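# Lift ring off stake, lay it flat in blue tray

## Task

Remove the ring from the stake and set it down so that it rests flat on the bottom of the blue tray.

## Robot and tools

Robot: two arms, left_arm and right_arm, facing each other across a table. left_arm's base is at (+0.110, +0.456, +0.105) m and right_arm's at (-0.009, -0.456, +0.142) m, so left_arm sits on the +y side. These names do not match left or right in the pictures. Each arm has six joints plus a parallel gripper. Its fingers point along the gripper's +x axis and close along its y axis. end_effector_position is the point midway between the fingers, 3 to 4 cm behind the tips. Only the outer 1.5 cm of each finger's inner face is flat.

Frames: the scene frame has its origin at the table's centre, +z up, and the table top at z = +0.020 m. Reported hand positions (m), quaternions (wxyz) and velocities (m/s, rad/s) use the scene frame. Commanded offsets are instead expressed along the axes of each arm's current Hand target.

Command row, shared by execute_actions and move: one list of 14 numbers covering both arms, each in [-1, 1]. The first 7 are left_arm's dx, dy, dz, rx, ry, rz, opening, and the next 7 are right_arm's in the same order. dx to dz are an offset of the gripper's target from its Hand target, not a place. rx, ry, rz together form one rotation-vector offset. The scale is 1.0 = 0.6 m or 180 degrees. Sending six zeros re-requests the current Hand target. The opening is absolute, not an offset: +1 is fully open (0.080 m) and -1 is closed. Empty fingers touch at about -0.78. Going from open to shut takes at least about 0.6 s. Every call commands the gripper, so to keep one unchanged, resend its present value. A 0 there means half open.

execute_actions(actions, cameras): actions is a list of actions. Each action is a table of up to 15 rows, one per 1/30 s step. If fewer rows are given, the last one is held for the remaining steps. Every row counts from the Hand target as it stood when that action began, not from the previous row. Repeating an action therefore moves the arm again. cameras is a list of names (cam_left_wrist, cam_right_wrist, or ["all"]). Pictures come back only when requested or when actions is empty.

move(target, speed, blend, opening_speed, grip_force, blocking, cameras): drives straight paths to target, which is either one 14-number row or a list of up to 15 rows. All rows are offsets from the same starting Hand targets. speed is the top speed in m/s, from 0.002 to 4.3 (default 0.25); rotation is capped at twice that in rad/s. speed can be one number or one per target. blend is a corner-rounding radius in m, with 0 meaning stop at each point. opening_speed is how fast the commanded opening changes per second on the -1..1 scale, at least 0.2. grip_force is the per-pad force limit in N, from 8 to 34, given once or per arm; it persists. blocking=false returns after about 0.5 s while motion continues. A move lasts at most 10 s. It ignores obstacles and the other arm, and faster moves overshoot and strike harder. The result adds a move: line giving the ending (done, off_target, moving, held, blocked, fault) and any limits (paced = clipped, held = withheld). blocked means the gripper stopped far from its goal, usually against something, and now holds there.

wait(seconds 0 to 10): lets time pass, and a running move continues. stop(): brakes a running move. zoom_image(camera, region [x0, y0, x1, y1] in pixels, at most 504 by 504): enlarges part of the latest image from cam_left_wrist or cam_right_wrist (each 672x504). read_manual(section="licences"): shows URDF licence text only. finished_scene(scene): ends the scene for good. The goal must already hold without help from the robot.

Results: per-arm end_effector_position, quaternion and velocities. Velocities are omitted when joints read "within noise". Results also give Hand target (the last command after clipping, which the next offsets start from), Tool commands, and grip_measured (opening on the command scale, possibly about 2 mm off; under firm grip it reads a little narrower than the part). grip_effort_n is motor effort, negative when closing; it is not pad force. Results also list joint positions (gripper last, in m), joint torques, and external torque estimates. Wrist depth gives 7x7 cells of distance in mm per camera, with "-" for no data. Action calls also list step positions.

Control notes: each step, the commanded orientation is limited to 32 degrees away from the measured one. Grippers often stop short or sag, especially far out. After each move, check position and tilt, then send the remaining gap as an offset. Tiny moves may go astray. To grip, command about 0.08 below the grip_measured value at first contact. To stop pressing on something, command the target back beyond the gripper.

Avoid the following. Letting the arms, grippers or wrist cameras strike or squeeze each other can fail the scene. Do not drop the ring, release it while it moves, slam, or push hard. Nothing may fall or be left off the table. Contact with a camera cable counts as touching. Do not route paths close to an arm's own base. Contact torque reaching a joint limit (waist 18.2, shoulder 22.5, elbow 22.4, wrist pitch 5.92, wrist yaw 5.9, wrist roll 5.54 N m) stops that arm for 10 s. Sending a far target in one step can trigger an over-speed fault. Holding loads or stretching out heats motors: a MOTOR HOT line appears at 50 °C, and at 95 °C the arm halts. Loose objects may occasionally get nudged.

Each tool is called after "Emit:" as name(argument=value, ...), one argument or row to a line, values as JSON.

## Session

Emit:
execute_actions(
  actions=[],
)

Scene clock: 0.00 s.
left_arm: end_effector_position=(+0.2234, +0.2496, +0.1804) grip_measured=+1.000 grip_effort_n=n/a end_effector_quat_wxyz=(+0.350, +0.262, +0.221, -0.872) | right_arm: end_effector_position=(-0.1249, +0.0063, +0.4126) grip_measured=+1.000 grip_effort_n=n/a end_effector_quat_wxyz=(+0.686, -0.064, -0.055, +0.723)
Joint positions: left_arm=[1.003 1.714 0.91 -1.16 0.847 1.818 0.08] | right_arm=[0.343 1.6 0.981 0.601 0.282 -0.164 0.08]
Joint velocities: within noise
Joint torques (N m): no reading
External joint torques (N m): no reading
Heat: left arm: hottest wrist yaw 33 °C (+0.0 °C/min); right arm: hottest elbow 29 °C (+0.0 °C/min).
Wrist depth (mm): cam_left_wrist=[320 337 371 375 - 498 1484 / 286 302 312 354 367 425 472 / 259 272 288 312 339 365 400 / 235 248 262 280 298 323 350 / 220 233 240 254 267 93 311 / - 93 220 232 246 87 - / - 191 203 213 223 231 -] | cam_right_wrist=[- 439 - - - - - / - - - - - - 395 / 2132 498 2001 - - 1510 444 / - 530 - - 2001 515 2132 / 1966 719 566 745 2236 505 - / - 81 569 588 603 97 75 / - - 487 505 527 540 78]
Hand target: left_arm +0.2233, +0.2496, +0.1804; -0.350, -0.261, -0.221, +0.872 | right_arm -0.1248, +0.0060, +0.4168; +0.686, -0.059, -0.057, +0.723
Tool commands: left_gripper/opening=+1.0 right_gripper/opening=+1.0
camera_calibration:
cam_left_wrist: T_world_to_cam=[[-0.675186, 0.703336, 0.222356, -0.0618957], [0.492725, 0.654354, -0.573623, -0.135387], [-0.548949, -0.277742, -0.788362, 0.413528], [0, 0, 0, 1]] pos_world=[0.251923, 0.246979, 0.262111]
cam_right_wrist: T_world_to_cam=[[0.985764, 0.0543539, 0.159104, 0.0690904], [0.168087, -0.340578, -0.92507, 0.438069], [0.00390608, 0.938644, -0.344866, 0.213349], [0, 0, 0, 1]] pos_world=[-0.142574, -0.0548174, 0.467828]

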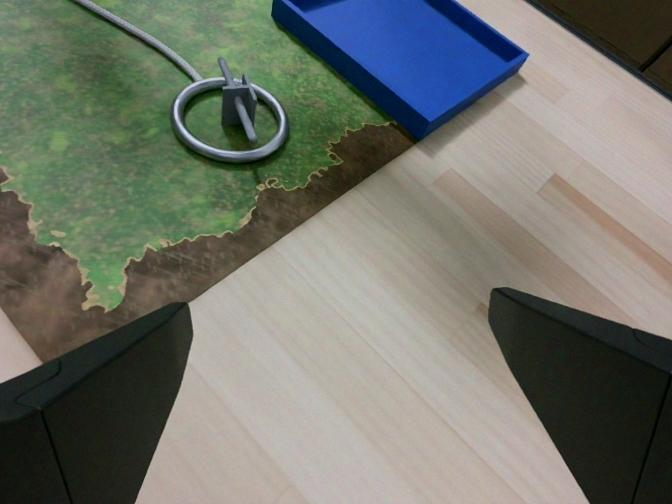

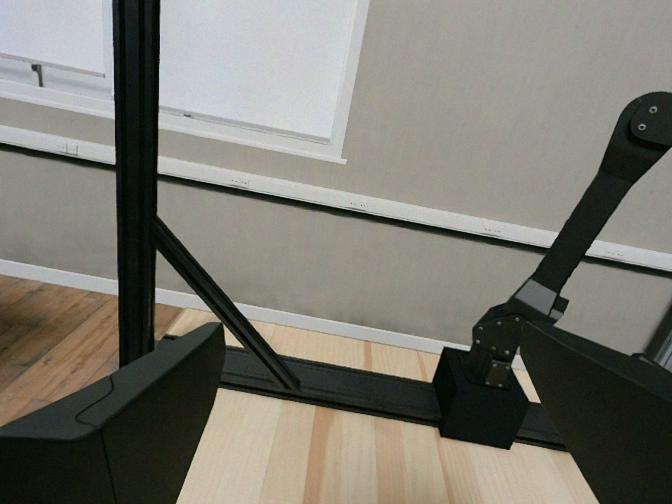

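Emit:
move(
  target=[0,0,0,0,0,0,1,-0.121,-0.195,-0.265,0.054,0.498,0.028,-0.33],
  cameras=["all"],
  speed=0.4,
  grip_force=30,
)

Emit:
zoom_image(
  camera="cam_right_wrist",
  region=[272, 100, 672, 500],
)

Scene clock: 13.17 s.
left_arm: end_effector_position=(+0.2234, +0.2496, +0.1804) grip_measured=+1.000 grip_effort_n=-1.6 end_effector_quat_wxyz=(+0.350, +0.262, +0.221, -0.872) | right_arm: end_effector_position=(+0.0208, -0.0633, +0.2789) grip_measured=-0.326 grip_effort_n=-16.5 end_effector_quat_wxyz=(+0.502, -0.502, +0.502, +0.495)
Joint positions: left_arm=[1.003 1.714 0.91 -1.16 0.847 1.818 0.08] | right_arm=[-0.064 2.057 1.888 -1.408 0.007 -0.068 0.02]
Joint torques (N m): left_arm=[0.04 -4.97 3.87 -0.53 0.64 0.03] | right_arm=[-0.13 -10.58 6.26 -0.05 -0.29 -0.24]
External joint torques (N m): left_arm=[0.06 0.47 -0.48 -0.24 0.16 0.02] | right_arm=[-0.13 -1.72 0.8 -0.38 -0.28 -0.24]
Heat: left arm: hottest wrist yaw 33 °C (+0.0 °C/min); right arm: hottest elbow 32 °C (+13.7 °C/min).
Wrist depth (mm): cam_left_wrist=[319 337 369 367 432 507 1504 / 286 303 309 353 370 417 474 / 257 272 288 313 337 365 400 / 235 248 261 280 300 323 348 / 219 232 239 254 268 93 313 / - 93 220 231 244 87 - / - 190 202 213 224 231 -] | cam_right_wrist=[- - 270 272 272 273 273 / 283 274 274 288 291 289 291 / 307 307 307 309 307 311 309 / 328 330 329 328 329 330 331 / 353 355 348 350 349 354 356 / 383 373 65 377 85 370 385 / - - - 415 - - -]
Hand target: left_arm +0.2233, +0.2496, +0.1804; -0.350, -0.261, -0.221, +0.872 | right_arm +0.0203, -0.0604, +0.2797; +0.500, -0.500, +0.500, +0.499
Off the commanded pose: left_arm 0.000 m, 0 deg | right_arm 0.003 m, 1 deg.
grip_force (N): 30, 30
move: done
camera_calibration:
cam_left_wrist: T_world_to_cam=[[-0.675186, 0.703336, 0.222356, -0.0618957], [0.492725, 0.654354, -0.573623, -0.135387], [-0.548949, -0.277742, -0.788362, 0.413528], [0, 0, 0, 1]] pos_world=[0.251923, 0.246979, 0.262111]
cam_right_wrist: T_world_to_cam=[[0.999871, -0.0150818, 0.00548631, -0.0112835], [-0.0160486, -0.940653, 0.338991, -0.12046], [0.0000481332, -0.339035, -0.940774, 0.317386], [0, 0, 0, 1]] pos_world=[0.00933354, -0.00587638, 0.339485]

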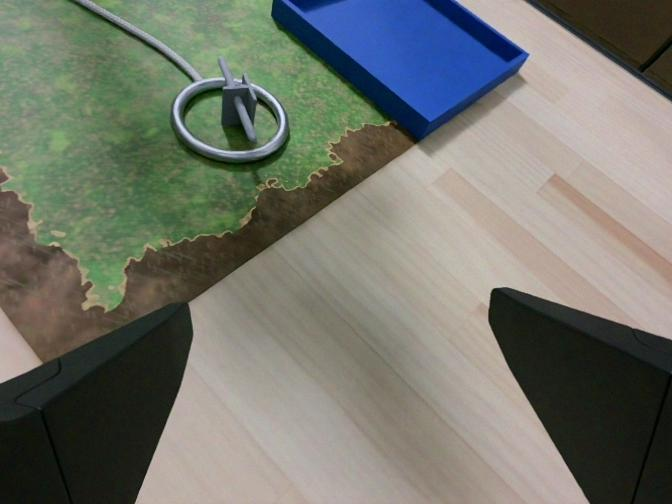

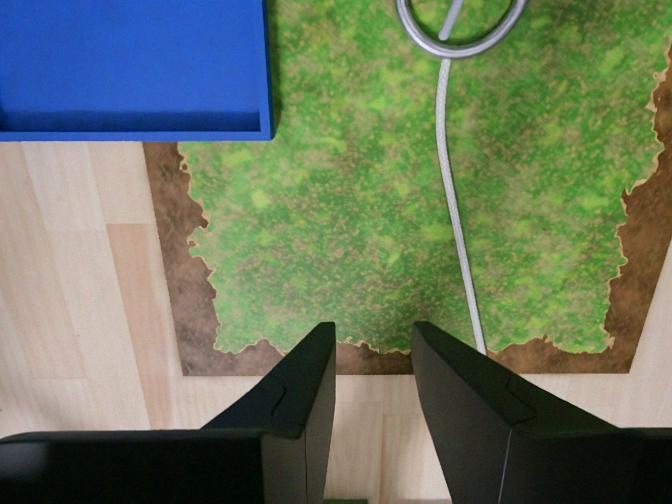

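Scaled by 1.260 from the camera's 672x504 image, which has a finer 960x720 frame.

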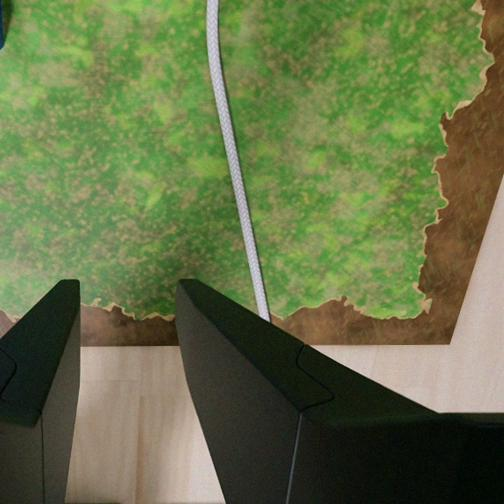

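Emit:
move(
  target=[0,0,0,0,0,0,1,0.06,-0.1,0.133,0,0,0,-0.33],
  cameras=["cam_right_wrist"],
  speed=0.4,
)

Emit:
zoom_image(
  camera="cam_right_wrist",
  region=[200, 50, 500, 350],
)

Scene clock: 20.83 s.
left_arm: end_effector_position=(+0.2234, +0.2496, +0.1804) grip_measured=+1.000 grip_effort_n=-1.6 end_effector_quat_wxyz=(+0.350, +0.262, +0.221, -0.872) | right_arm: end_effector_position=(+0.0809, +0.0159, +0.2423) grip_measured=-0.326 grip_effort_n=-16.5 end_effector_quat_wxyz=(+0.519, -0.488, +0.484, +0.507)
Joint positions: left_arm=[1.003 1.714 0.91 -1.16 0.847 1.818 0.08] | right_arm=[-0.177 2.425 2.348 -1.438 0.006 -0.18 0.02]
Joint torques (N m): left_arm=[0.07 -4.96 3.86 -0.53 0.64 0.03] | right_arm=[0.08 -13.55 6.12 0.28 -0.24 -0.25]
External joint torques (N m): left_arm=[0.13 0.53 -0.52 -0.24 0.16 0.01] | right_arm=[0.19 -2.55 0.65 -0.15 -0.24 -0.25]
Heat: left arm: hottest wrist yaw 33 °C (+0.0 °C/min); right arm: hottest elbow 32 °C (+8.6 °C/min).
Wrist depth (mm): cam_left_wrist=[320 337 370 383 - 505 1494 / 284 304 312 353 362 424 473 / 259 272 287 312 337 367 405 / 236 247 262 280 299 323 349 / 219 232 241 253 268 93 314 / - 93 220 231 244 87 - / - 190 203 213 224 232 -] | cam_right_wrist=[- 236 239 239 240 240 240 / - 248 252 249 251 254 254 / 261 - 265 262 266 266 266 / 270 274 279 282 283 283 283 / 298 295 294 295 294 299 300 / 317 312 65 317 85 312 322 / - - - 339 - - -]
Hand target: left_arm +0.2233, +0.2496, +0.1804; -0.350, -0.261, -0.221, +0.872 | right_arm +0.0804, +0.0194, +0.2439; +0.500, -0.500, +0.500, +0.499
Off the commanded pose: left_arm 0.000 m, 0 deg | right_arm 0.004 m, 3 deg.
joint sent to its limit (right arm) — joint 3 (elbow), upper limit, where the elbow is as straight as it goes. The joint targets are off in orientation, not in position.
grip_force (N): 30, 30
move: off_target (right_arm)
camera_calibration:
cam_right_wrist: T_world_to_cam=[[0.999753, -0.017181, 0.0141007, -0.0720812], [-0.0204544, -0.959423, 0.281228, -0.0179871], [0.00869681, -0.281447, -0.959537, 0.312678], [0, 0, 0, 1]] pos_world=[0.0689762, 0.0695064, 0.306101]
Images, in order (width x height): cam_right_wrist 672x504.

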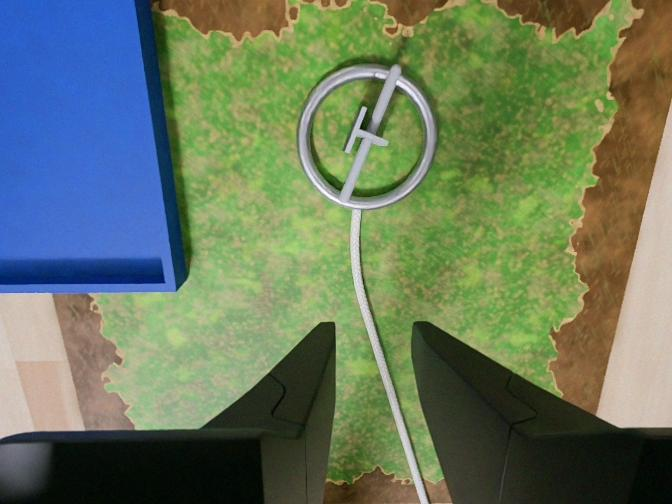

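Scaled by 1.680 from the camera's 672x504 image, which has a finer 960x720 frame.

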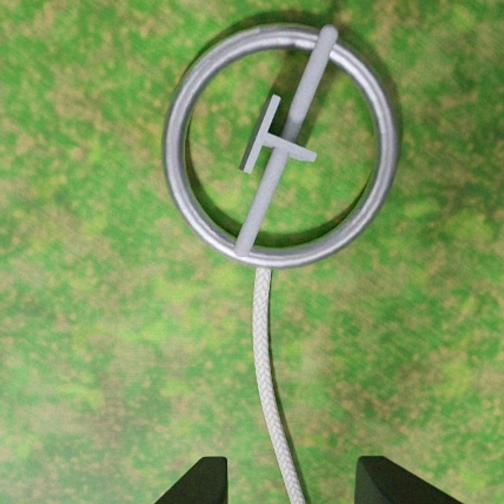

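Emit:
move(
  target=[0,0,0,0,0,0,1,0.157,0.045,0.099,0.121,0,0,-0.38],
  cameras=["cam_right_wrist"],
  speed=0.3,
)

Emit:
zoom_image(
  camera="cam_right_wrist",
  region=[200, 100, 600, 500],
)

Scene clock: 45.47 s.
left_arm: end_effector_position=(+0.2234, +0.2496, +0.1804) grip_measured=+1.000 grip_effort_n=-2.1 end_effector_quat_wxyz=(+0.350, +0.262, +0.221, -0.872) | right_arm: end_effector_position=(+0.0539, +0.0757, +0.1487) grip_measured=-0.376 grip_effort_n=-16.5 end_effector_quat_wxyz=(+0.619, -0.359, +0.546, +0.436)
Joint positions: left_arm=[1.003 1.714 0.91 -1.16 0.847 1.818 0.08] | right_arm=[-0.107 2.632 2.352 -1.141 0.006 0.256 0.018]
Joint torques (N m): left_arm=[0.06 -4.96 3.87 -0.53 0.64 0.04] | right_arm=[-0.13 -14.9 5.95 0.43 -0.19 0.24]
External joint torques (N m): left_arm=[0.05 0.53 -0.52 -0.25 0.16 0.02] | right_arm=[-0.13 -2.84 0.28 -0.13 -0.2 0.24]
Heat: left arm: hottest wrist yaw 33 °C (+0.0 °C/min); right arm: hottest shoulder 39 °C (+15.8 °C/min).
Wrist depth (mm): cam_left_wrist=[323 339 364 370 - 520 1504 / 287 303 311 352 369 424 474 / 258 273 288 314 337 369 402 / 235 247 263 281 299 324 349 / 219 233 239 253 268 93 311 / - 93 220 231 245 87 - / - 191 203 213 224 231 -] | cam_right_wrist=[162 161 160 160 158 158 158 / 167 167 166 165 165 164 164 / 170 174 172 172 170 170 170 / 175 177 180 179 176 177 178 / 182 187 188 184 156 185 185 / 191 190 70 195 76 192 193 / - - - 203 79 - -]
Hand target: left_arm +0.2233, +0.2496, +0.1804; -0.350, -0.261, -0.221, +0.872 | right_arm +0.0537, +0.0787, +0.1496; +0.586, -0.397, +0.585, +0.396
Off the commanded pose: left_arm 0.000 m, 0 deg | right_arm 0.003 m, 9 deg.
joint sent to its limit (right arm) — joint 3 (elbow), upper limit, where the elbow is as straight as it goes. The joint targets are off in orientation, not in position.
grip_force (N): 30, 30
move: off_target (right_arm)
camera_calibration:
cam_right_wrist: T_world_to_cam=[[0.928151, -0.370582, -0.0347169, -0.00481701], [-0.357774, -0.913997, 0.191328, 0.0933079], [-0.102634, -0.16516, -0.980912, 0.240338], [0, 0, 0, 1]] pos_world=[0.0625208, 0.123192, 0.217731]
Images, in order (width x height): cam_right_wrist 672x504.

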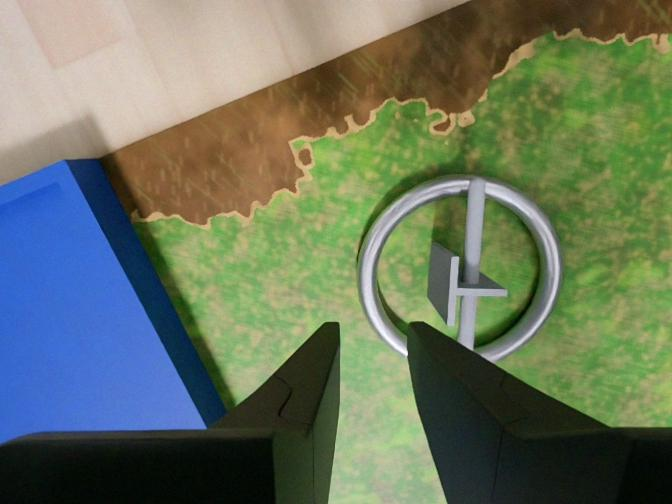

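Scaled by 1.260 from the camera's 672x504 image, which has a finer 960x720 frame.

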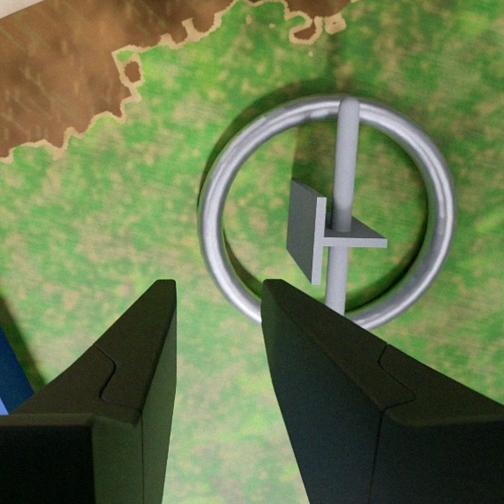

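Emit:
move(
  target=[
    [0,0,0,0,0,0,1,0.065,0.001,-0.0077,0,-0.067,0,-0.38],
    [0,0,0,0,0,0,1,0.123,0.001,-0.0077,0,-0.067,0,-0.38],
  ],
  cameras=["cam_right_wrist"],
  speed=[0.15,0.05],
  blend=0.005,
)

Emit:
zoom_image(
  camera="cam_right_wrist",
  region=[200, 100, 600, 500],
)

Scene clock: 60.03 s.
left_arm: end_effector_position=(+0.2234, +0.2496, +0.1804) grip_measured=+1.000 grip_effort_n=-1.6 end_effector_quat_wxyz=(+0.350, +0.262, +0.221, -0.872) | right_arm: end_effector_position=(+0.0511, +0.0772, +0.0810) grip_measured=-0.376 grip_effort_n=-16.5 end_effector_quat_wxyz=(+0.644, -0.351, +0.518, +0.441)
Joint positions: left_arm=[1.003 1.714 0.91 -1.16 0.847 1.818 0.08] | right_arm=[-0.088 2.635 2.074 -0.797 0.054 0.271 0.018]
Joint torques (N m): left_arm=[0.07 -4.95 3.86 -0.53 0.64 0.03] | right_arm=[-0.06 -14.23 4.04 0.52 0.18 0.24]
External joint torques (N m): left_arm=[0.04 0.49 -0.48 -0.23 0.17 0.02] | right_arm=[-0.05 -2.25 -1.52 -0.15 0.14 0.24]
Heat: left arm: hottest wrist yaw 33 °C (+0.0 °C/min); right arm: hottest shoulder 44 °C (+16.3 °C/min).
Wrist depth (mm): cam_left_wrist=[320 327 251 210 219 496 1484 / 284 302 310 346 366 412 465 / 259 272 289 311 337 367 403 / 235 246 261 279 299 322 348 / 220 232 238 253 267 93 311 / - 93 219 231 244 87 - / - 191 203 213 225 231 -] | cam_right_wrist=[103 103 104 104 104 104 105 / 107 106 107 107 107 107 107 / 109 109 109 110 109 109 110 / 112 112 113 113 109 113 109 / 115 115 116 115 115 104 117 / 117 119 81 118 109 83 112 / - - - 123 122 - -]
Hand target: left_arm +0.2233, +0.2496, +0.1804; -0.350, -0.261, -0.221, +0.872 | right_arm +0.0514, +0.0745, +0.0756; +0.644, -0.353, +0.521, +0.435
Off the commanded pose: left_arm 0.000 m, 0 deg | right_arm 0.006 m, 1 deg.
grip_force (N): 30, 30
move: done
camera_calibration:
cam_right_wrist: T_world_to_cam=[[0.927801, -0.37298, -0.00847085, -0.00593602], [-0.369382, -0.921564, 0.119482, 0.113609], [-0.0523708, -0.107726, -0.9928, 0.167909], [0, 0, 0, 1]] pos_world=[0.0562663, 0.120573, 0.153076]
Images, in order (width x height): cam_right_wrist 672x504.

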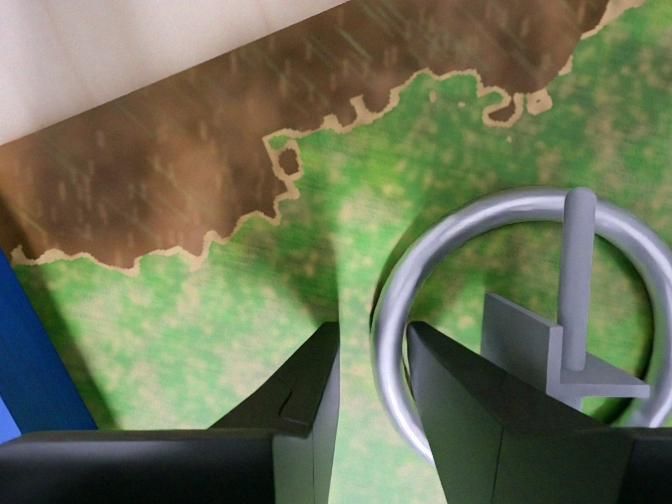

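Scaled by 1.260 from the camera's 672x504 image, which has a finer 960x720 frame.

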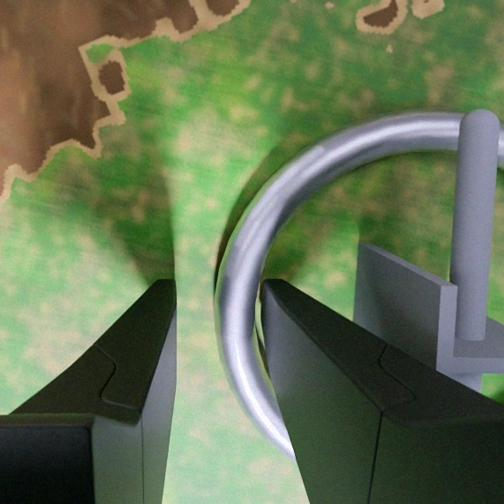

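Emit:
move(
  target=[
    [0,0,0,0,0,0,1,-0.001,-0.005,-0.005,0,0,0,-0.38],
    [0,0,0,0,0,0,1,0.0115,-0.005,-0.0077,0,0,0,-0.38],
    [0,0,0,0,0,0,1,0.0115,-0.005,-0.0077,0,0,0,-0.8],
  ],
  cameras=["cam_right_wrist"],
  speed=0.04,
  opening_speed=0.5,
)

Emit:
zoom_image(
  camera="cam_right_wrist",
  region=[250, 100, 650, 500],
)

Scene clock: 73.57 s.
left_arm: end_effector_position=(+0.2234, +0.2496, +0.1804) grip_measured=+1.000 grip_effort_n=-1.6 end_effector_quat_wxyz=(+0.350, +0.262, +0.221, -0.872) | right_arm: end_effector_position=(+0.0518, +0.0754, +0.0751) grip_measured=-0.636 grip_effort_n=-75.1 end_effector_quat_wxyz=(+0.646, -0.348, +0.516, +0.442)
Joint positions: left_arm=[1.003 1.714 0.91 -1.16 0.847 1.818 0.08] | right_arm=[-0.089 2.631 2.039 -0.76 0.055 0.271 0.006]
Joint torques (N m): left_arm=[0.07 -4.95 3.88 -0.53 0.64 0.02] | right_arm=[-0.26 -14.23 3.24 0.58 0.13 0.09]
External joint torques (N m): left_arm=[0.07 0.52 -0.46 -0.22 0.16 0] | right_arm=[-0.25 -2.26 -2.29 -0.1 0.08 0.09]
Heat: left arm: hottest wrist yaw 33 °C (+0.0 °C/min); right arm: hottest shoulder 43 °C (+12.1 °C/min).
Wrist depth (mm): cam_left_wrist=[318 324 253 213 288 502 1474 / 286 302 311 349 363 416 458 / 259 271 288 311 337 369 400 / 235 247 263 280 300 322 349 / 219 231 238 253 267 93 314 / - 93 220 232 244 86 - / - 191 203 213 224 231 -] | cam_right_wrist=[102 102 102 102 102 102 103 / 105 104 104 104 105 105 105 / 107 107 107 107 107 107 107 / 110 110 110 110 105 111 104 / 113 113 114 112 113 100 113 / 116 116 115 106 83 86 108 / - - - - 85 - -]
Hand target: left_arm +0.2233, +0.2496, +0.1804; -0.350, -0.261, -0.221, +0.872 | right_arm +0.0530, +0.0706, +0.0680; +0.644, -0.353, +0.521, +0.435
Off the commanded pose: left_arm 0.000 m, 0 deg | right_arm 0.009 m, 1 deg.
grip_force (N): 30, 30
move: off_target (right_arm)
camera_calibration:
cam_right_wrist: T_world_to_cam=[[0.927177, -0.374501, -0.00957913, -0.007106], [-0.37111, -0.921676, 0.113096, 0.113503], [-0.0511835, -0.101305, -0.993538, 0.161422], [0, 0, 0, 1]] pos_world=[0.0569726, 0.118304, 0.147474]
Images, in order (width x height): cam_right_wrist 672x504.

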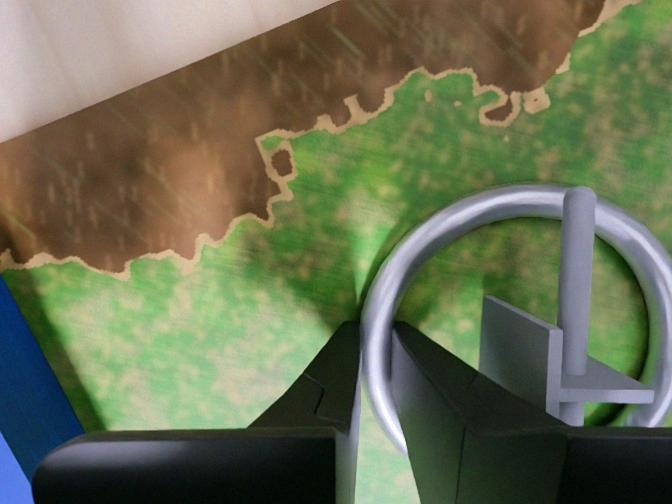

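Scaled by 1.260 from the camera's 672x504 image, which has a finer 960x720 frame.

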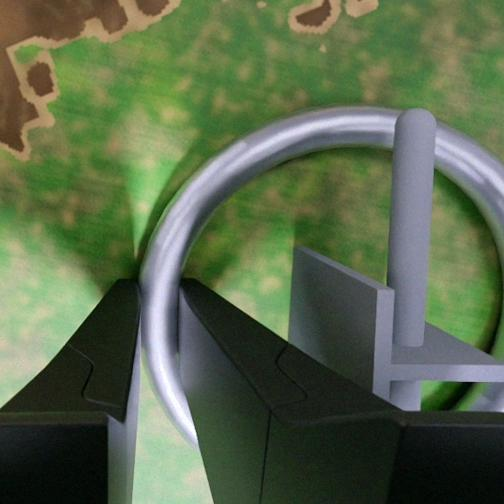

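Emit:
move(
  target=[
    [0,0,0,0,0,0,1,-0.005,0,0.0249,0,0,0,-0.8],
    [0,0,0,0,0,0,1,-0.0358,0,-0.0065,0,-0.278,0,-0.8],
  ],
  cameras=["all"],
  speed=[0.06,0.1],
)

Emit:
zoom_image(
  camera="cam_right_wrist",
  region=[250, 100, 672, 500],
)

Scene clock: 88.27 s.
left_arm: end_effector_position=(+0.2234, +0.2496, +0.1804) grip_measured=+1.000 grip_effort_n=-1.6 end_effector_quat_wxyz=(+0.350, +0.262, +0.221, -0.872) | right_arm: end_effector_position=(+0.0505, +0.0640, +0.0891) grip_measured=-0.636 grip_effort_n=-75.1 end_effector_quat_wxyz=(+0.803, -0.133, +0.203, +0.545)
Joint positions: left_arm=[1.003 1.714 0.91 -1.16 0.847 1.818 0.08] | right_arm=[-0.018 2.436 1.104 0.816 0.306 0.178 0.006]
Joint torques (N m): left_arm=[0.07 -5 3.89 -0.53 0.64 0.02] | right_arm=[0.19 -11.81 2.7 1.7 0.33 -0.26]
External joint torques (N m): left_arm=[0.08 0.51 -0.49 -0.24 0.16 0.01] | right_arm=[0.25 -2.3 -1.26 0.15 0.23 -0.26]
Heat: left arm: hottest wrist yaw 33 °C (+0.0 °C/min); right arm: hottest shoulder 45 °C (+11.1 °C/min).
Wrist depth (mm): cam_left_wrist=[322 331 302 338 - 516 1484 / 286 300 300 352 366 420 469 / 259 272 291 311 337 370 402 / 234 248 264 279 301 324 351 / 219 232 238 255 267 93 311 / - 93 218 231 244 87 - / - 190 202 212 223 232 -] | cam_right_wrist=[300 303 306 305 308 310 294 / 240 240 241 243 244 246 247 / 198 200 201 203 203 203 203 / 171 171 171 177 162 163 174 / 148 149 148 111 150 150 147 / 132 132 135 104 83 104 131 / - - - - 85 - -]
Hand target: left_arm +0.2233, +0.2496, +0.1804; -0.350, -0.261, -0.221, +0.872 | right_arm +0.0501, +0.0630, +0.0882; +0.804, -0.136, +0.199, +0.544
Off the commanded pose: left_arm 0.000 m, 0 deg | right_arm 0.002 m, 1 deg.
grip_force (N): 30, 30
move: done
camera_calibration:
cam_left_wrist: T_world_to_cam=[[-0.675186, 0.703336, 0.222356, -0.0618957], [0.492725, 0.654354, -0.573623, -0.135387], [-0.548949, -0.277742, -0.788362, 0.413528], [0, 0, 0, 1]] pos_world=[0.251923, 0.246979, 0.262111]
cam_right_wrist: T_world_to_cam=[[0.927196, -0.374236, -0.0159713, -0.0094614], [-0.285814, -0.679277, -0.675938, 0.151356], [0.242112, 0.631292, -0.736785, 0.0894384], [0, 0, 0, 1]] pos_world=[0.0303782, 0.0428102, 0.168053]

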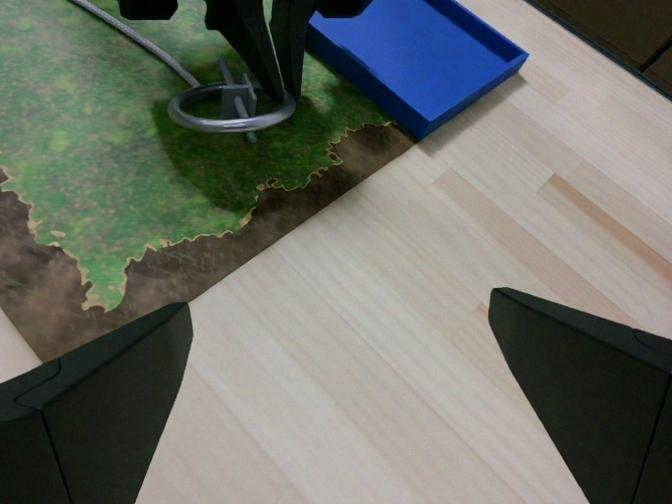

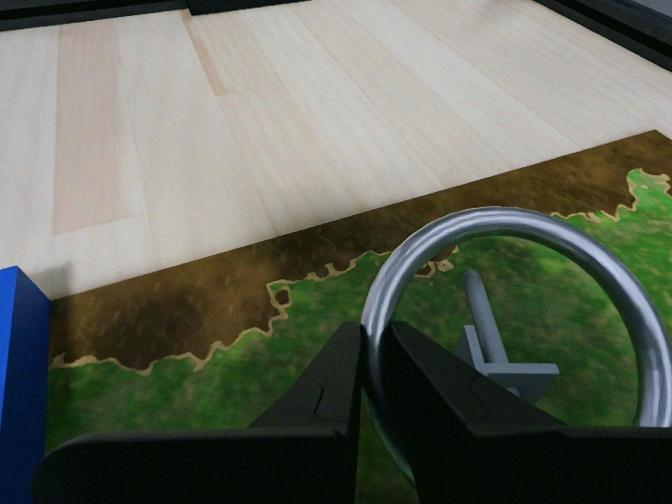

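Scaled by 1.194 from the camera's 672x504 image, which has a finer 960x720 frame.

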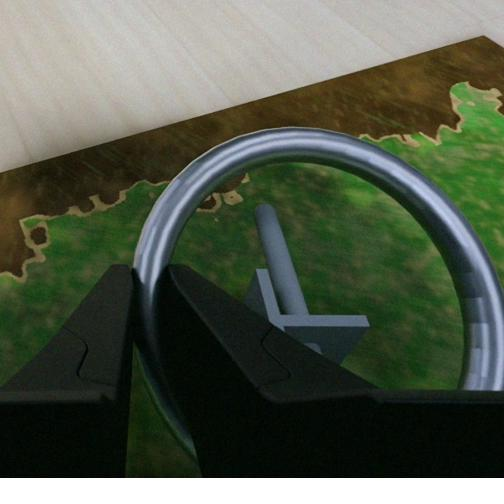

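Emit:
move(
  target=[
    [0,0,0,0,0,0,1,-0.157,0,-0.0777,0,0,0,-0.8],
    [0,0,0,0,0,0,1,-0.2115,0,0.0253,0,0,0,-0.8],
    [0,0,0,0,0,0,1,-0.1335,0.335,0.0138,0,0.278,0,-0.8],
  ],
  cameras=["cam_right_wrist"],
  speed=[0.12,0.15,0.25],
  blend=[0.008,0.02,0],
)

Scene clock: 107.50 s.
left_arm: end_effector_position=(+0.2234, +0.2496, +0.1804) grip_measured=+1.000 grip_effort_n=-2.1 end_effector_quat_wxyz=(+0.350, +0.262, +0.221, -0.872) | right_arm: end_effector_position=(-0.1598, +0.0716, +0.1296) grip_measured=-0.636 grip_effort_n=-74.7 end_effector_quat_wxyz=(+0.645, -0.346, +0.514, +0.447)
Joint positions: left_arm=[1.003 1.714 0.91 -1.16 0.847 1.818 0.08] | right_arm=[0.326 2.673 2.343 -1.05 0.138 0.673 0.006]
Joint torques (N m): left_arm=[0.06 -4.98 3.9 -0.53 0.64 0.03] | right_arm=[-0.1 -15.01 6.96 0.27 -0.06 0.24]
External joint torques (N m): left_arm=[0.07 0.5 -0.46 -0.22 0.16 0.02] | right_arm=[-0.16 -2.83 1.28 -0.34 -0.17 0.24]
Heat: left arm: hottest wrist yaw 33 °C (+0.0 °C/min); right arm: hottest shoulder 45 °C (+5.0 °C/min).
Wrist depth (mm): cam_left_wrist=[320 342 371 379 385 514 1465 / 286 303 314 354 377 419 467 / 259 271 290 313 340 366 397 / 235 247 262 280 300 321 348 / 219 232 239 254 267 93 313 / - 93 220 231 244 87 - / - 191 202 213 224 232 -] | cam_right_wrist=[147 147 148 144 144 144 144 / 150 149 146 147 147 148 149 / 154 149 150 151 151 152 153 / 158 147 154 155 154 156 122 / 162 161 157 110 158 160 159 / 166 167 157 104 83 164 163 / - - - - 77 - -]
Hand target: left_arm +0.2233, +0.2496, +0.1804; -0.350, -0.261, -0.221, +0.872 | right_arm -0.1615, +0.0755, +0.1326; +0.644, -0.353, +0.521, +0.435
Off the commanded pose: left_arm 0.000 m, 0 deg | right_arm 0.005 m, 2 deg.
joint sent to its limit (right arm) — joint 3 (elbow), upper limit, where the elbow is as straight as it goes. The joint targets still meet the commanded pose.
grip_force (N): 30, 30
move: done
camera_calibration:
cam_right_wrist: T_world_to_cam=[[0.929543, -0.368375, -0.0157998, 0.188937], [-0.364894, -0.925221, 0.104014, 0.0277341], [-0.0529344, -0.0909201, -0.99445, 0.203401], [0, 0, 0, 1]] pos_world=[-0.154738, 0.113753, 0.202373]
Images, in order (width x height): cam_right_wrist 672x504.

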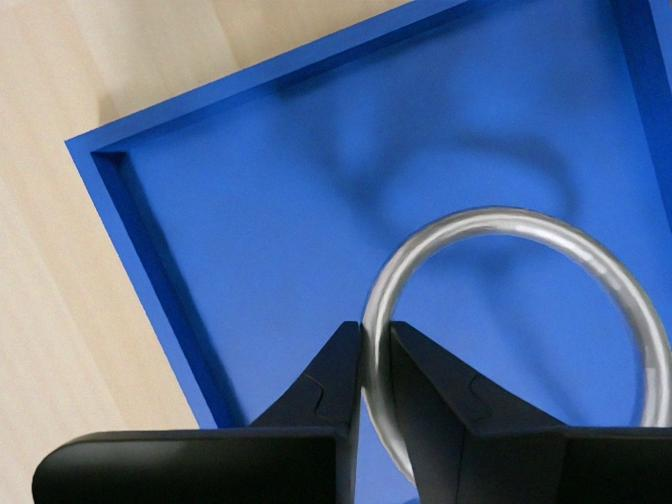

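Emit:
move(
  target=[
    [0,0,0,0,0,0,1,0.079,0,-0.0168,0,0,0,-0.8],
    [0,0,0,0,0,0,1,0.1027,0,-0.0218,0,0,0,-0.8],
  ],
  cameras=["cam_right_wrist"],
  speed=[0.12,0.03],
  blend=0.003,
)

Emit:
zoom_image(
  camera="cam_right_wrist",
  region=[300, 100, 672, 472],
)

Scene clock: 113.30 s.
left_arm: end_effector_position=(+0.2234, +0.2496, +0.1804) grip_measured=+1.000 grip_effort_n=-2.1 end_effector_quat_wxyz=(+0.350, +0.262, +0.221, -0.872) | right_arm: end_effector_position=(-0.1625, +0.0775, +0.0843) grip_measured=-0.636 grip_effort_n=-75.1 end_effector_quat_wxyz=(+0.646, -0.347, +0.515, +0.444)
Joint positions: left_arm=[1.003 1.714 0.91 -1.16 0.847 1.818 0.08] | right_arm=[0.327 2.771 2.356 -0.971 0.139 0.68 0.006]
Joint torques (N m): left_arm=[0.05 -4.99 3.88 -0.53 0.64 0.02] | right_arm=[-0.28 -12.05 5.43 0.66 -0.08 0.19]
External joint torques (N m): left_arm=[0.03 0.45 -0.44 -0.23 0.17 0.01] | right_arm=[-0.17 0.47 -0.26 0.04 -0.2 0.19]
Heat: left arm: hottest wrist yaw 33 °C (+0.0 °C/min); right arm: hottest shoulder 45 °C (+3.0 °C/min).
Wrist depth (mm): cam_left_wrist=[318 340 374 374 419 508 1446 / 285 305 318 354 363 419 470 / 258 271 290 311 337 367 399 / 236 247 262 280 300 322 350 / 219 232 238 254 269 93 312 / - 93 219 233 245 87 - / - 191 203 214 223 231 -] | cam_right_wrist=[109 109 93 90 105 105 106 / - 94 106 106 108 108 109 / 108 109 109 110 110 110 111 / 107 111 112 112 106 113 104 / - 113 115 107 116 116 117 / 123 116 116 107 82 118 119 / - - - - 77 - -]
Hand target: left_arm +0.2233, +0.2496, +0.1804; -0.350, -0.261, -0.221, +0.872 | right_arm -0.1614, +0.0756, +0.0698; +0.644, -0.353, +0.521, +0.435
Off the commanded pose: left_arm 0.000 m, 0 deg | right_arm 0.015 m, 1 deg.
joint sent to its limit (right arm) — joint 3 (elbow), upper limit, where the elbow is as straight as it goes. The joint targets still meet the commanded pose.
grip_force (N): 30, 30
move: off_target (right_arm)
camera_calibration:
cam_right_wrist: T_world_to_cam=[[0.927611, -0.373335, -0.0126206, 0.192733], [-0.369887, -0.922713, 0.108554, 0.0355394], [-0.052172, -0.0960274, -0.99401, 0.159152], [0, 0, 0, 1]] pos_world=[-0.157333, 0.12003, 0.156773]
Images, in order (width x height): cam_right_wrist 672x504.

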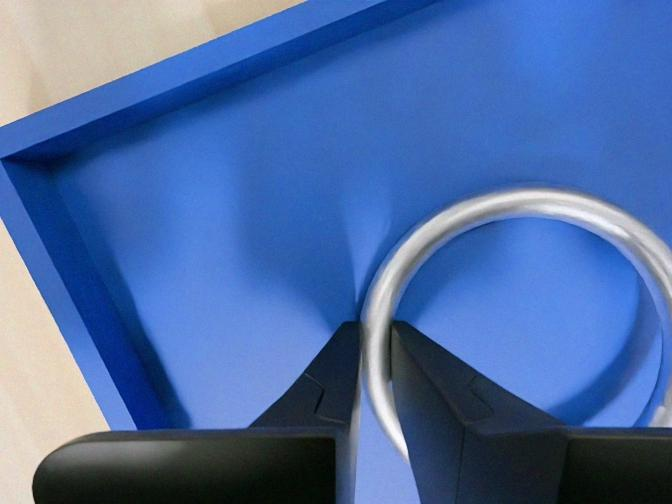

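Scaled by 1.355 from the camera's 672x504 image, which has a finer 960x720 frame.

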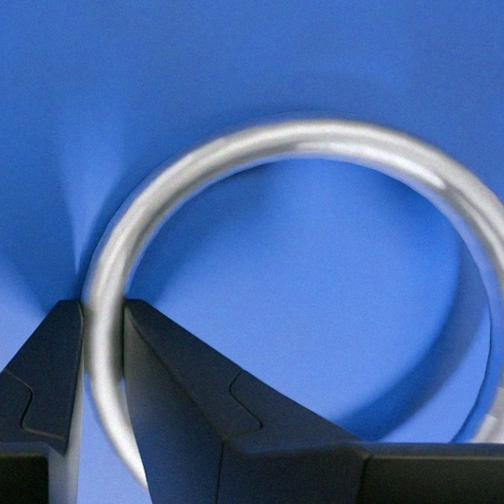

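Emit:
move(
  target=[0,0,0,0,0,0,1,0.01,0,-0.002,0,0,0,-0.8],
  cameras=["cam_right_wrist"],
  speed=0.03,
)

Emit:
zoom_image(
  camera="cam_right_wrist",
  region=[300, 100, 672, 472],
)

Scene clock: 119.40 s.
left_arm: end_effector_position=(+0.2234, +0.2496, +0.1804) grip_measured=+1.000 grip_effort_n=-2.1 end_effector_quat_wxyz=(+0.350, +0.262, +0.221, -0.872) | right_arm: end_effector_position=(-0.1630, +0.0790, +0.0825) grip_measured=-0.636 grip_effort_n=-75.1 end_effector_quat_wxyz=(+0.646, -0.345, +0.515, +0.445)
Joint positions: left_arm=[1.003 1.714 0.91 -1.16 0.847 1.818 0.08] | right_arm=[0.327 2.777 2.359 -0.963 0.139 0.68 0.006]
Joint torques (N m): left_arm=[0.06 -4.97 3.87 -0.53 0.63 0.02] | right_arm=[-0.25 -11.24 5.13 0.78 -0.09 0.2]
External joint torques (N m): left_arm=[0.06 0.52 -0.52 -0.24 0.16 0.01] | right_arm=[-0.25 1.2 -0.51 0.17 -0.2 0.2]
Heat: left arm: hottest wrist yaw 33 °C (+0.0 °C/min); right arm: hottest shoulder 45 °C (+1.0 °C/min).
Wrist depth (mm): cam_left_wrist=[320 341 371 380 424 510 1504 / 286 306 317 353 382 417 471 / 258 272 291 314 339 367 402 / 235 247 262 281 299 323 349 / 220 232 239 254 269 93 311 / - 93 219 232 244 86 - / - 191 203 213 224 232 -] | cam_right_wrist=[109 109 97 92 105 105 105 / - 91 106 106 107 108 108 / - 108 108 109 109 109 110 / 107 110 - 111 111 112 105 / - 113 114 108 114 115 116 / 121 114 - 107 83 118 117 / - - - - 77 - -]
Hand target: left_arm +0.2233, +0.2496, +0.1804; -0.350, -0.261, -0.221, +0.872 | right_arm -0.1614, +0.0757, +0.0636; +0.644, -0.353, +0.521, +0.435
Off the commanded pose: left_arm 0.000 m, 0 deg | right_arm 0.019 m, 2 deg.
joint sent to its limit (right arm) — joint 3 (elbow), upper limit, where the elbow is as straight as it goes. The joint targets still meet the commanded pose.
grip_force (N): 30, 30
move: off_target (right_arm)
camera_calibration:
cam_right_wrist: T_world_to_cam=[[0.927559, -0.37332, -0.016316, 0.194078], [-0.369758, -0.923265, 0.104216, 0.0373507], [-0.05397, -0.0906339, -0.994421, 0.156875], [0, 0, 0, 1]] pos_world=[-0.157741, 0.121156, 0.155273]
Images, in order (width x height): cam_right_wrist 672x504.

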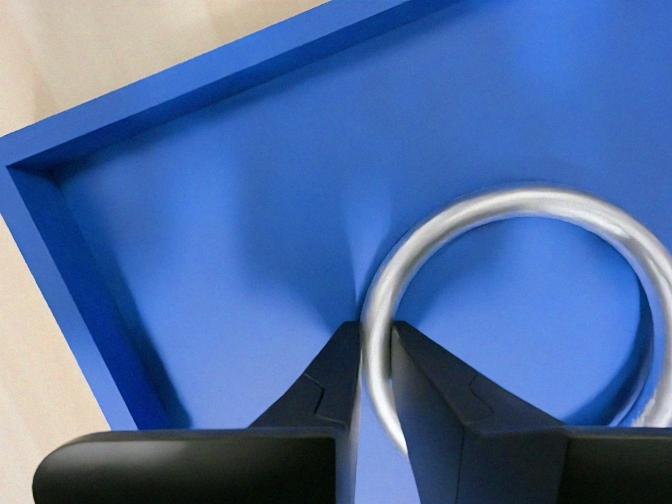

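Scaled by 1.355 from the camera's 672x504 image, which has a finer 960x720 frame.

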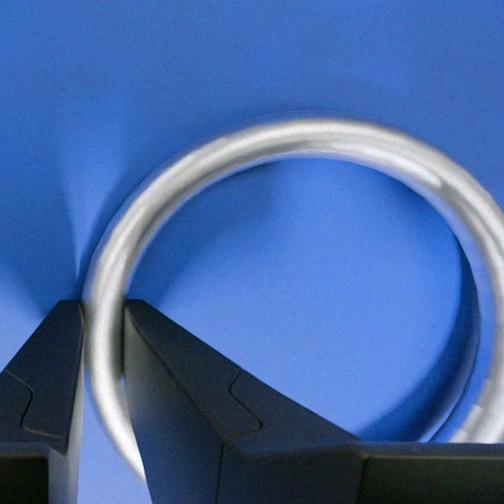

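Emit:
move(
  target=[0,0,0,0,0,0,1,-0.018,0,0.0038,0,0,0,-0.8],
  speed=0.05,
)

Emit:
move(
  target=[0,0,0,0,0,0,1,0,0,0,0,0,0,-0.35],
  opening_speed=0.2,
)

Emit:
move(
  target=[0,0,0,0,0,0,1,-0.13,0,0,0,0,0,-0.35],
  cameras=["cam_right_wrist"],
  speed=0.12,
)

Emit:
zoom_image(
  camera="cam_right_wrist",
  region=[272, 100, 672, 500],
)

Scene clock: 127.73 s.
left_arm: end_effector_position=(+0.2234, +0.2496, +0.1804) grip_measured=+1.000 grip_effort_n=-2.1 end_effector_quat_wxyz=(+0.350, +0.262, +0.221, -0.872) | right_arm: end_effector_position=(-0.1630, +0.0791, +0.0833) grip_measured=-0.636 grip_effort_n=-75.1 end_effector_quat_wxyz=(+0.646, -0.345, +0.515, +0.445)
Joint positions: left_arm=[1.003 1.714 0.91 -1.16 0.847 1.818 0.08] | right_arm=[0.327 2.777 2.362 -0.966 0.139 0.68 0.006]
Joint torques (N m): left_arm=[0.09 -4.96 3.9 -0.52 0.65 0.02] | right_arm=[-0.27 -13.94 4.83 -0.07 -0.09 0.17]
External joint torques (N m): left_arm=[0.12 0.52 -0.47 -0.23 0.17 0.01] | right_arm=[-0.23 -1.49 -0.82 -0.68 -0.21 0.17]
Heat: left arm: hottest wrist yaw 33 °C (+0.0 °C/min); right arm: hottest shoulder 45 °C (+2.0 °C/min).
Wrist depth (mm): cam_left_wrist=[318 344 370 388 428 497 1524 / 286 302 316 353 360 420 467 / 258 273 291 312 339 367 401 / 235 247 262 280 300 324 353 / 219 232 239 253 267 93 311 / - 93 220 232 244 87 - / - 191 203 213 224 231 -] | cam_right_wrist=[109 109 97 91 105 105 105 / - 91 106 106 107 108 108 / - 108 108 109 108 109 110 / 107 111 111 111 111 112 105 / - 113 114 107 114 115 116 / 121 115 116 107 83 118 118 / - - - - 77 - -]
Hand target: left_arm +0.2233, +0.2496, +0.1804; -0.350, -0.261, -0.221, +0.872 | right_arm -0.1614, +0.0757, +0.0747; +0.644, -0.353, +0.521, +0.435
Off the commanded pose: left_arm 0.000 m, 0 deg | right_arm 0.009 m, 2 deg.
joint read past its limit (right arm) — joint 3 (elbow), upper limit, where the elbow is as straight as it goes.
joint sent to its limit (right arm) — joint 3 (elbow), upper limit, where the elbow is as straight as it goes. The joint targets still meet the commanded pose.
grip_force (N): 30, 30
move: off_target (right_arm)

Scene clock: 130.13 s.
left_arm: end_effector_position=(+0.2234, +0.2496, +0.1804) grip_measured=+1.000 grip_effort_n=-2.1 end_effector_quat_wxyz=(+0.350, +0.262, +0.221, -0.872) | right_arm: end_effector_position=(-0.1591, +0.0780, +0.0829) grip_measured=-0.355 grip_effort_n=20.7 end_effector_quat_wxyz=(+0.647, -0.347, +0.517, +0.440)
Joint positions: left_arm=[1.003 1.714 0.91 -1.16 0.847 1.818 0.08] | right_arm=[0.321 2.777 2.362 -0.976 0.139 0.68 0.019]
Joint torques (N m): left_arm=[0.07 -4.96 3.87 -0.52 0.64 0.02] | right_arm=[0.32 -13.92 4.8 0.54 -0.09 0.17]
External joint torques (N m): left_arm=[0.11 0.48 -0.5 -0.25 0.16 0.01] | right_arm=[0.3 -1.38 -0.89 -0.07 -0.19 0.17]
Heat: left arm: hottest wrist yaw 33 °C (+0.0 °C/min); right arm: hottest shoulder 45 °C (+3.0 °C/min).
Wrist depth (mm): cam_left_wrist=[319 341 373 382 422 500 1514 / 285 304 315 353 365 427 473 / 260 272 291 314 338 366 401 / 236 248 264 281 300 324 349 / 218 232 239 254 267 93 312 / - 93 219 231 244 87 - / - 191 203 213 224 231 -] | cam_right_wrist=[107 107 91 96 103 104 105 / - 96 105 105 106 107 107 / - 107 107 108 107 108 109 / - 109 110 110 111 112 108 / - 111 113 105 114 115 116 / 99 114 81 107 110 117 114 / - - - 119 110 - -]
Hand target: left_arm +0.2233, +0.2496, +0.1804; -0.350, -0.261, -0.221, +0.872 | right_arm -0.1614, +0.0757, +0.0747; +0.644, -0.353, +0.521, +0.435
Off the commanded pose: left_arm 0.000 m, 0 deg | right_arm 0.009 m, 1 deg.
joint read past its limit (right arm) — joint 3 (elbow), upper limit, where the elbow is as straight as it goes.
joint sent to its limit (right arm) — joint 3 (elbow), upper limit, where the elbow is as straight as it goes. The joint targets still meet the commanded pose.
grip_force (N): 30, 30
move: off_target (right_arm)

Scene clock: 131.27 s.
left_arm: end_effector_position=(+0.2234, +0.2496, +0.1804) grip_measured=+1.000 grip_effort_n=-1.6 end_effector_quat_wxyz=(+0.350, +0.262, +0.221, -0.872) | right_arm: end_effector_position=(-0.1659, +0.0595, +0.1435) grip_measured=-0.354 grip_effort_n=18.8 end_effector_quat_wxyz=(+0.643, -0.357, +0.520, +0.435)
Joint positions: left_arm=[1.003 1.714 0.91 -1.16 0.847 1.818 0.08] | right_arm=[0.344 2.651 2.361 -1.128 0.139 0.698 0.019]
Joint torques (N m): left_arm=[0.07 -4.96 3.88 -0.52 0.63 0.03] | right_arm=[0.11 -17.26 4.91 0.22 0.04 0.25]
External joint torques (N m): left_arm=[0.07 0.51 -0.46 -0.22 0.16 0.02] | right_arm=[0.04 -5.06 -0.78 -0.33 -0.08 0.25]
Heat: left arm: hottest wrist yaw 33 °C (+0.0 °C/min); right arm: hottest shoulder 46 °C (+4.0 °C/min).
Wrist depth (mm): cam_left_wrist=[319 341 370 379 452 505 1514 / 283 304 317 353 372 423 473 / 257 272 290 312 339 366 402 / 234 248 262 281 301 322 349 / 219 232 240 253 268 93 312 / - 93 220 231 244 87 - / - 191 203 214 225 231 -] | cam_right_wrist=[157 157 157 154 156 158 158 / 161 149 158 158 161 164 162 / 166 160 163 164 166 165 168 / 170 170 168 167 171 171 174 / 176 176 172 168 174 178 179 / 181 182 70 179 - 181 183 / - - - 184 93 - -]
Hand target: left_arm +0.2233, +0.2496, +0.1804; -0.350, -0.261, -0.221, +0.872 | right_arm -0.1676, +0.0606, +0.1510; +0.644, -0.353, +0.521, +0.435
Off the commanded pose: left_arm 0.000 m, 0 deg | right_arm 0.008 m, 0 deg.
joint sent to its limit (right arm) — joint 3 (elbow), upper limit, where the elbow is as straight as it goes. The joint targets still meet the commanded pose.
grip_force (N): 30, 30
move: done
camera_calibration:
cam_right_wrist: T_world_to_cam=[[0.927227, -0.374483, 0.00360978, 0.187548], [-0.371653, -0.918949, 0.131934, 0.00734279], [-0.0460896, -0.123674, -0.991252, 0.218433], [0, 0, 0, 1]] pos_world=[-0.161103, 0.103995, 0.214877]
Images, in order (width x height): cam_right_wrist 672x504.

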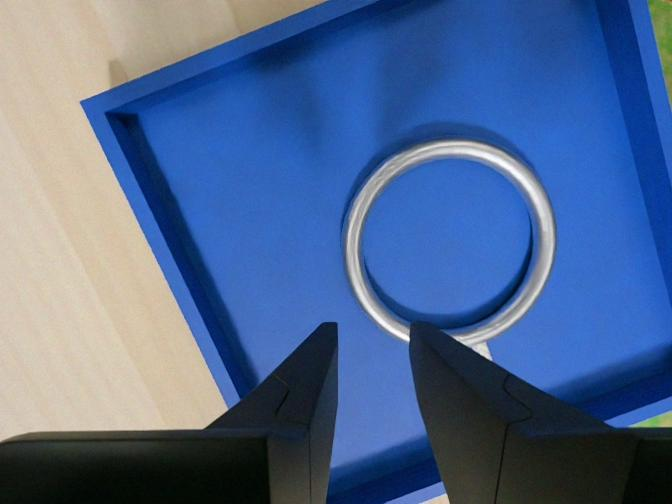

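Scaled by 1.260 from the camera's 672x504 image, which has a finer 960x720 frame.

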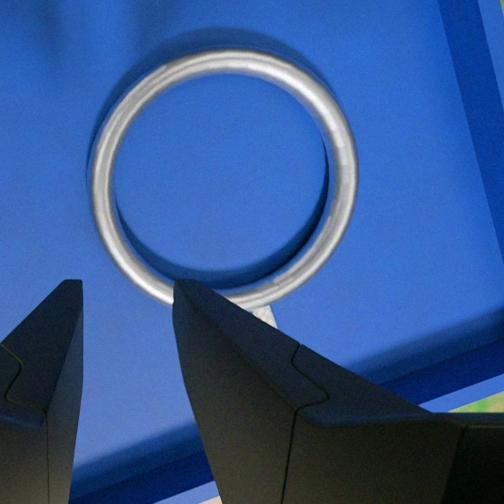

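Emit:
finished_scene(
  scene=3,
)

The scene is finished: the task was done.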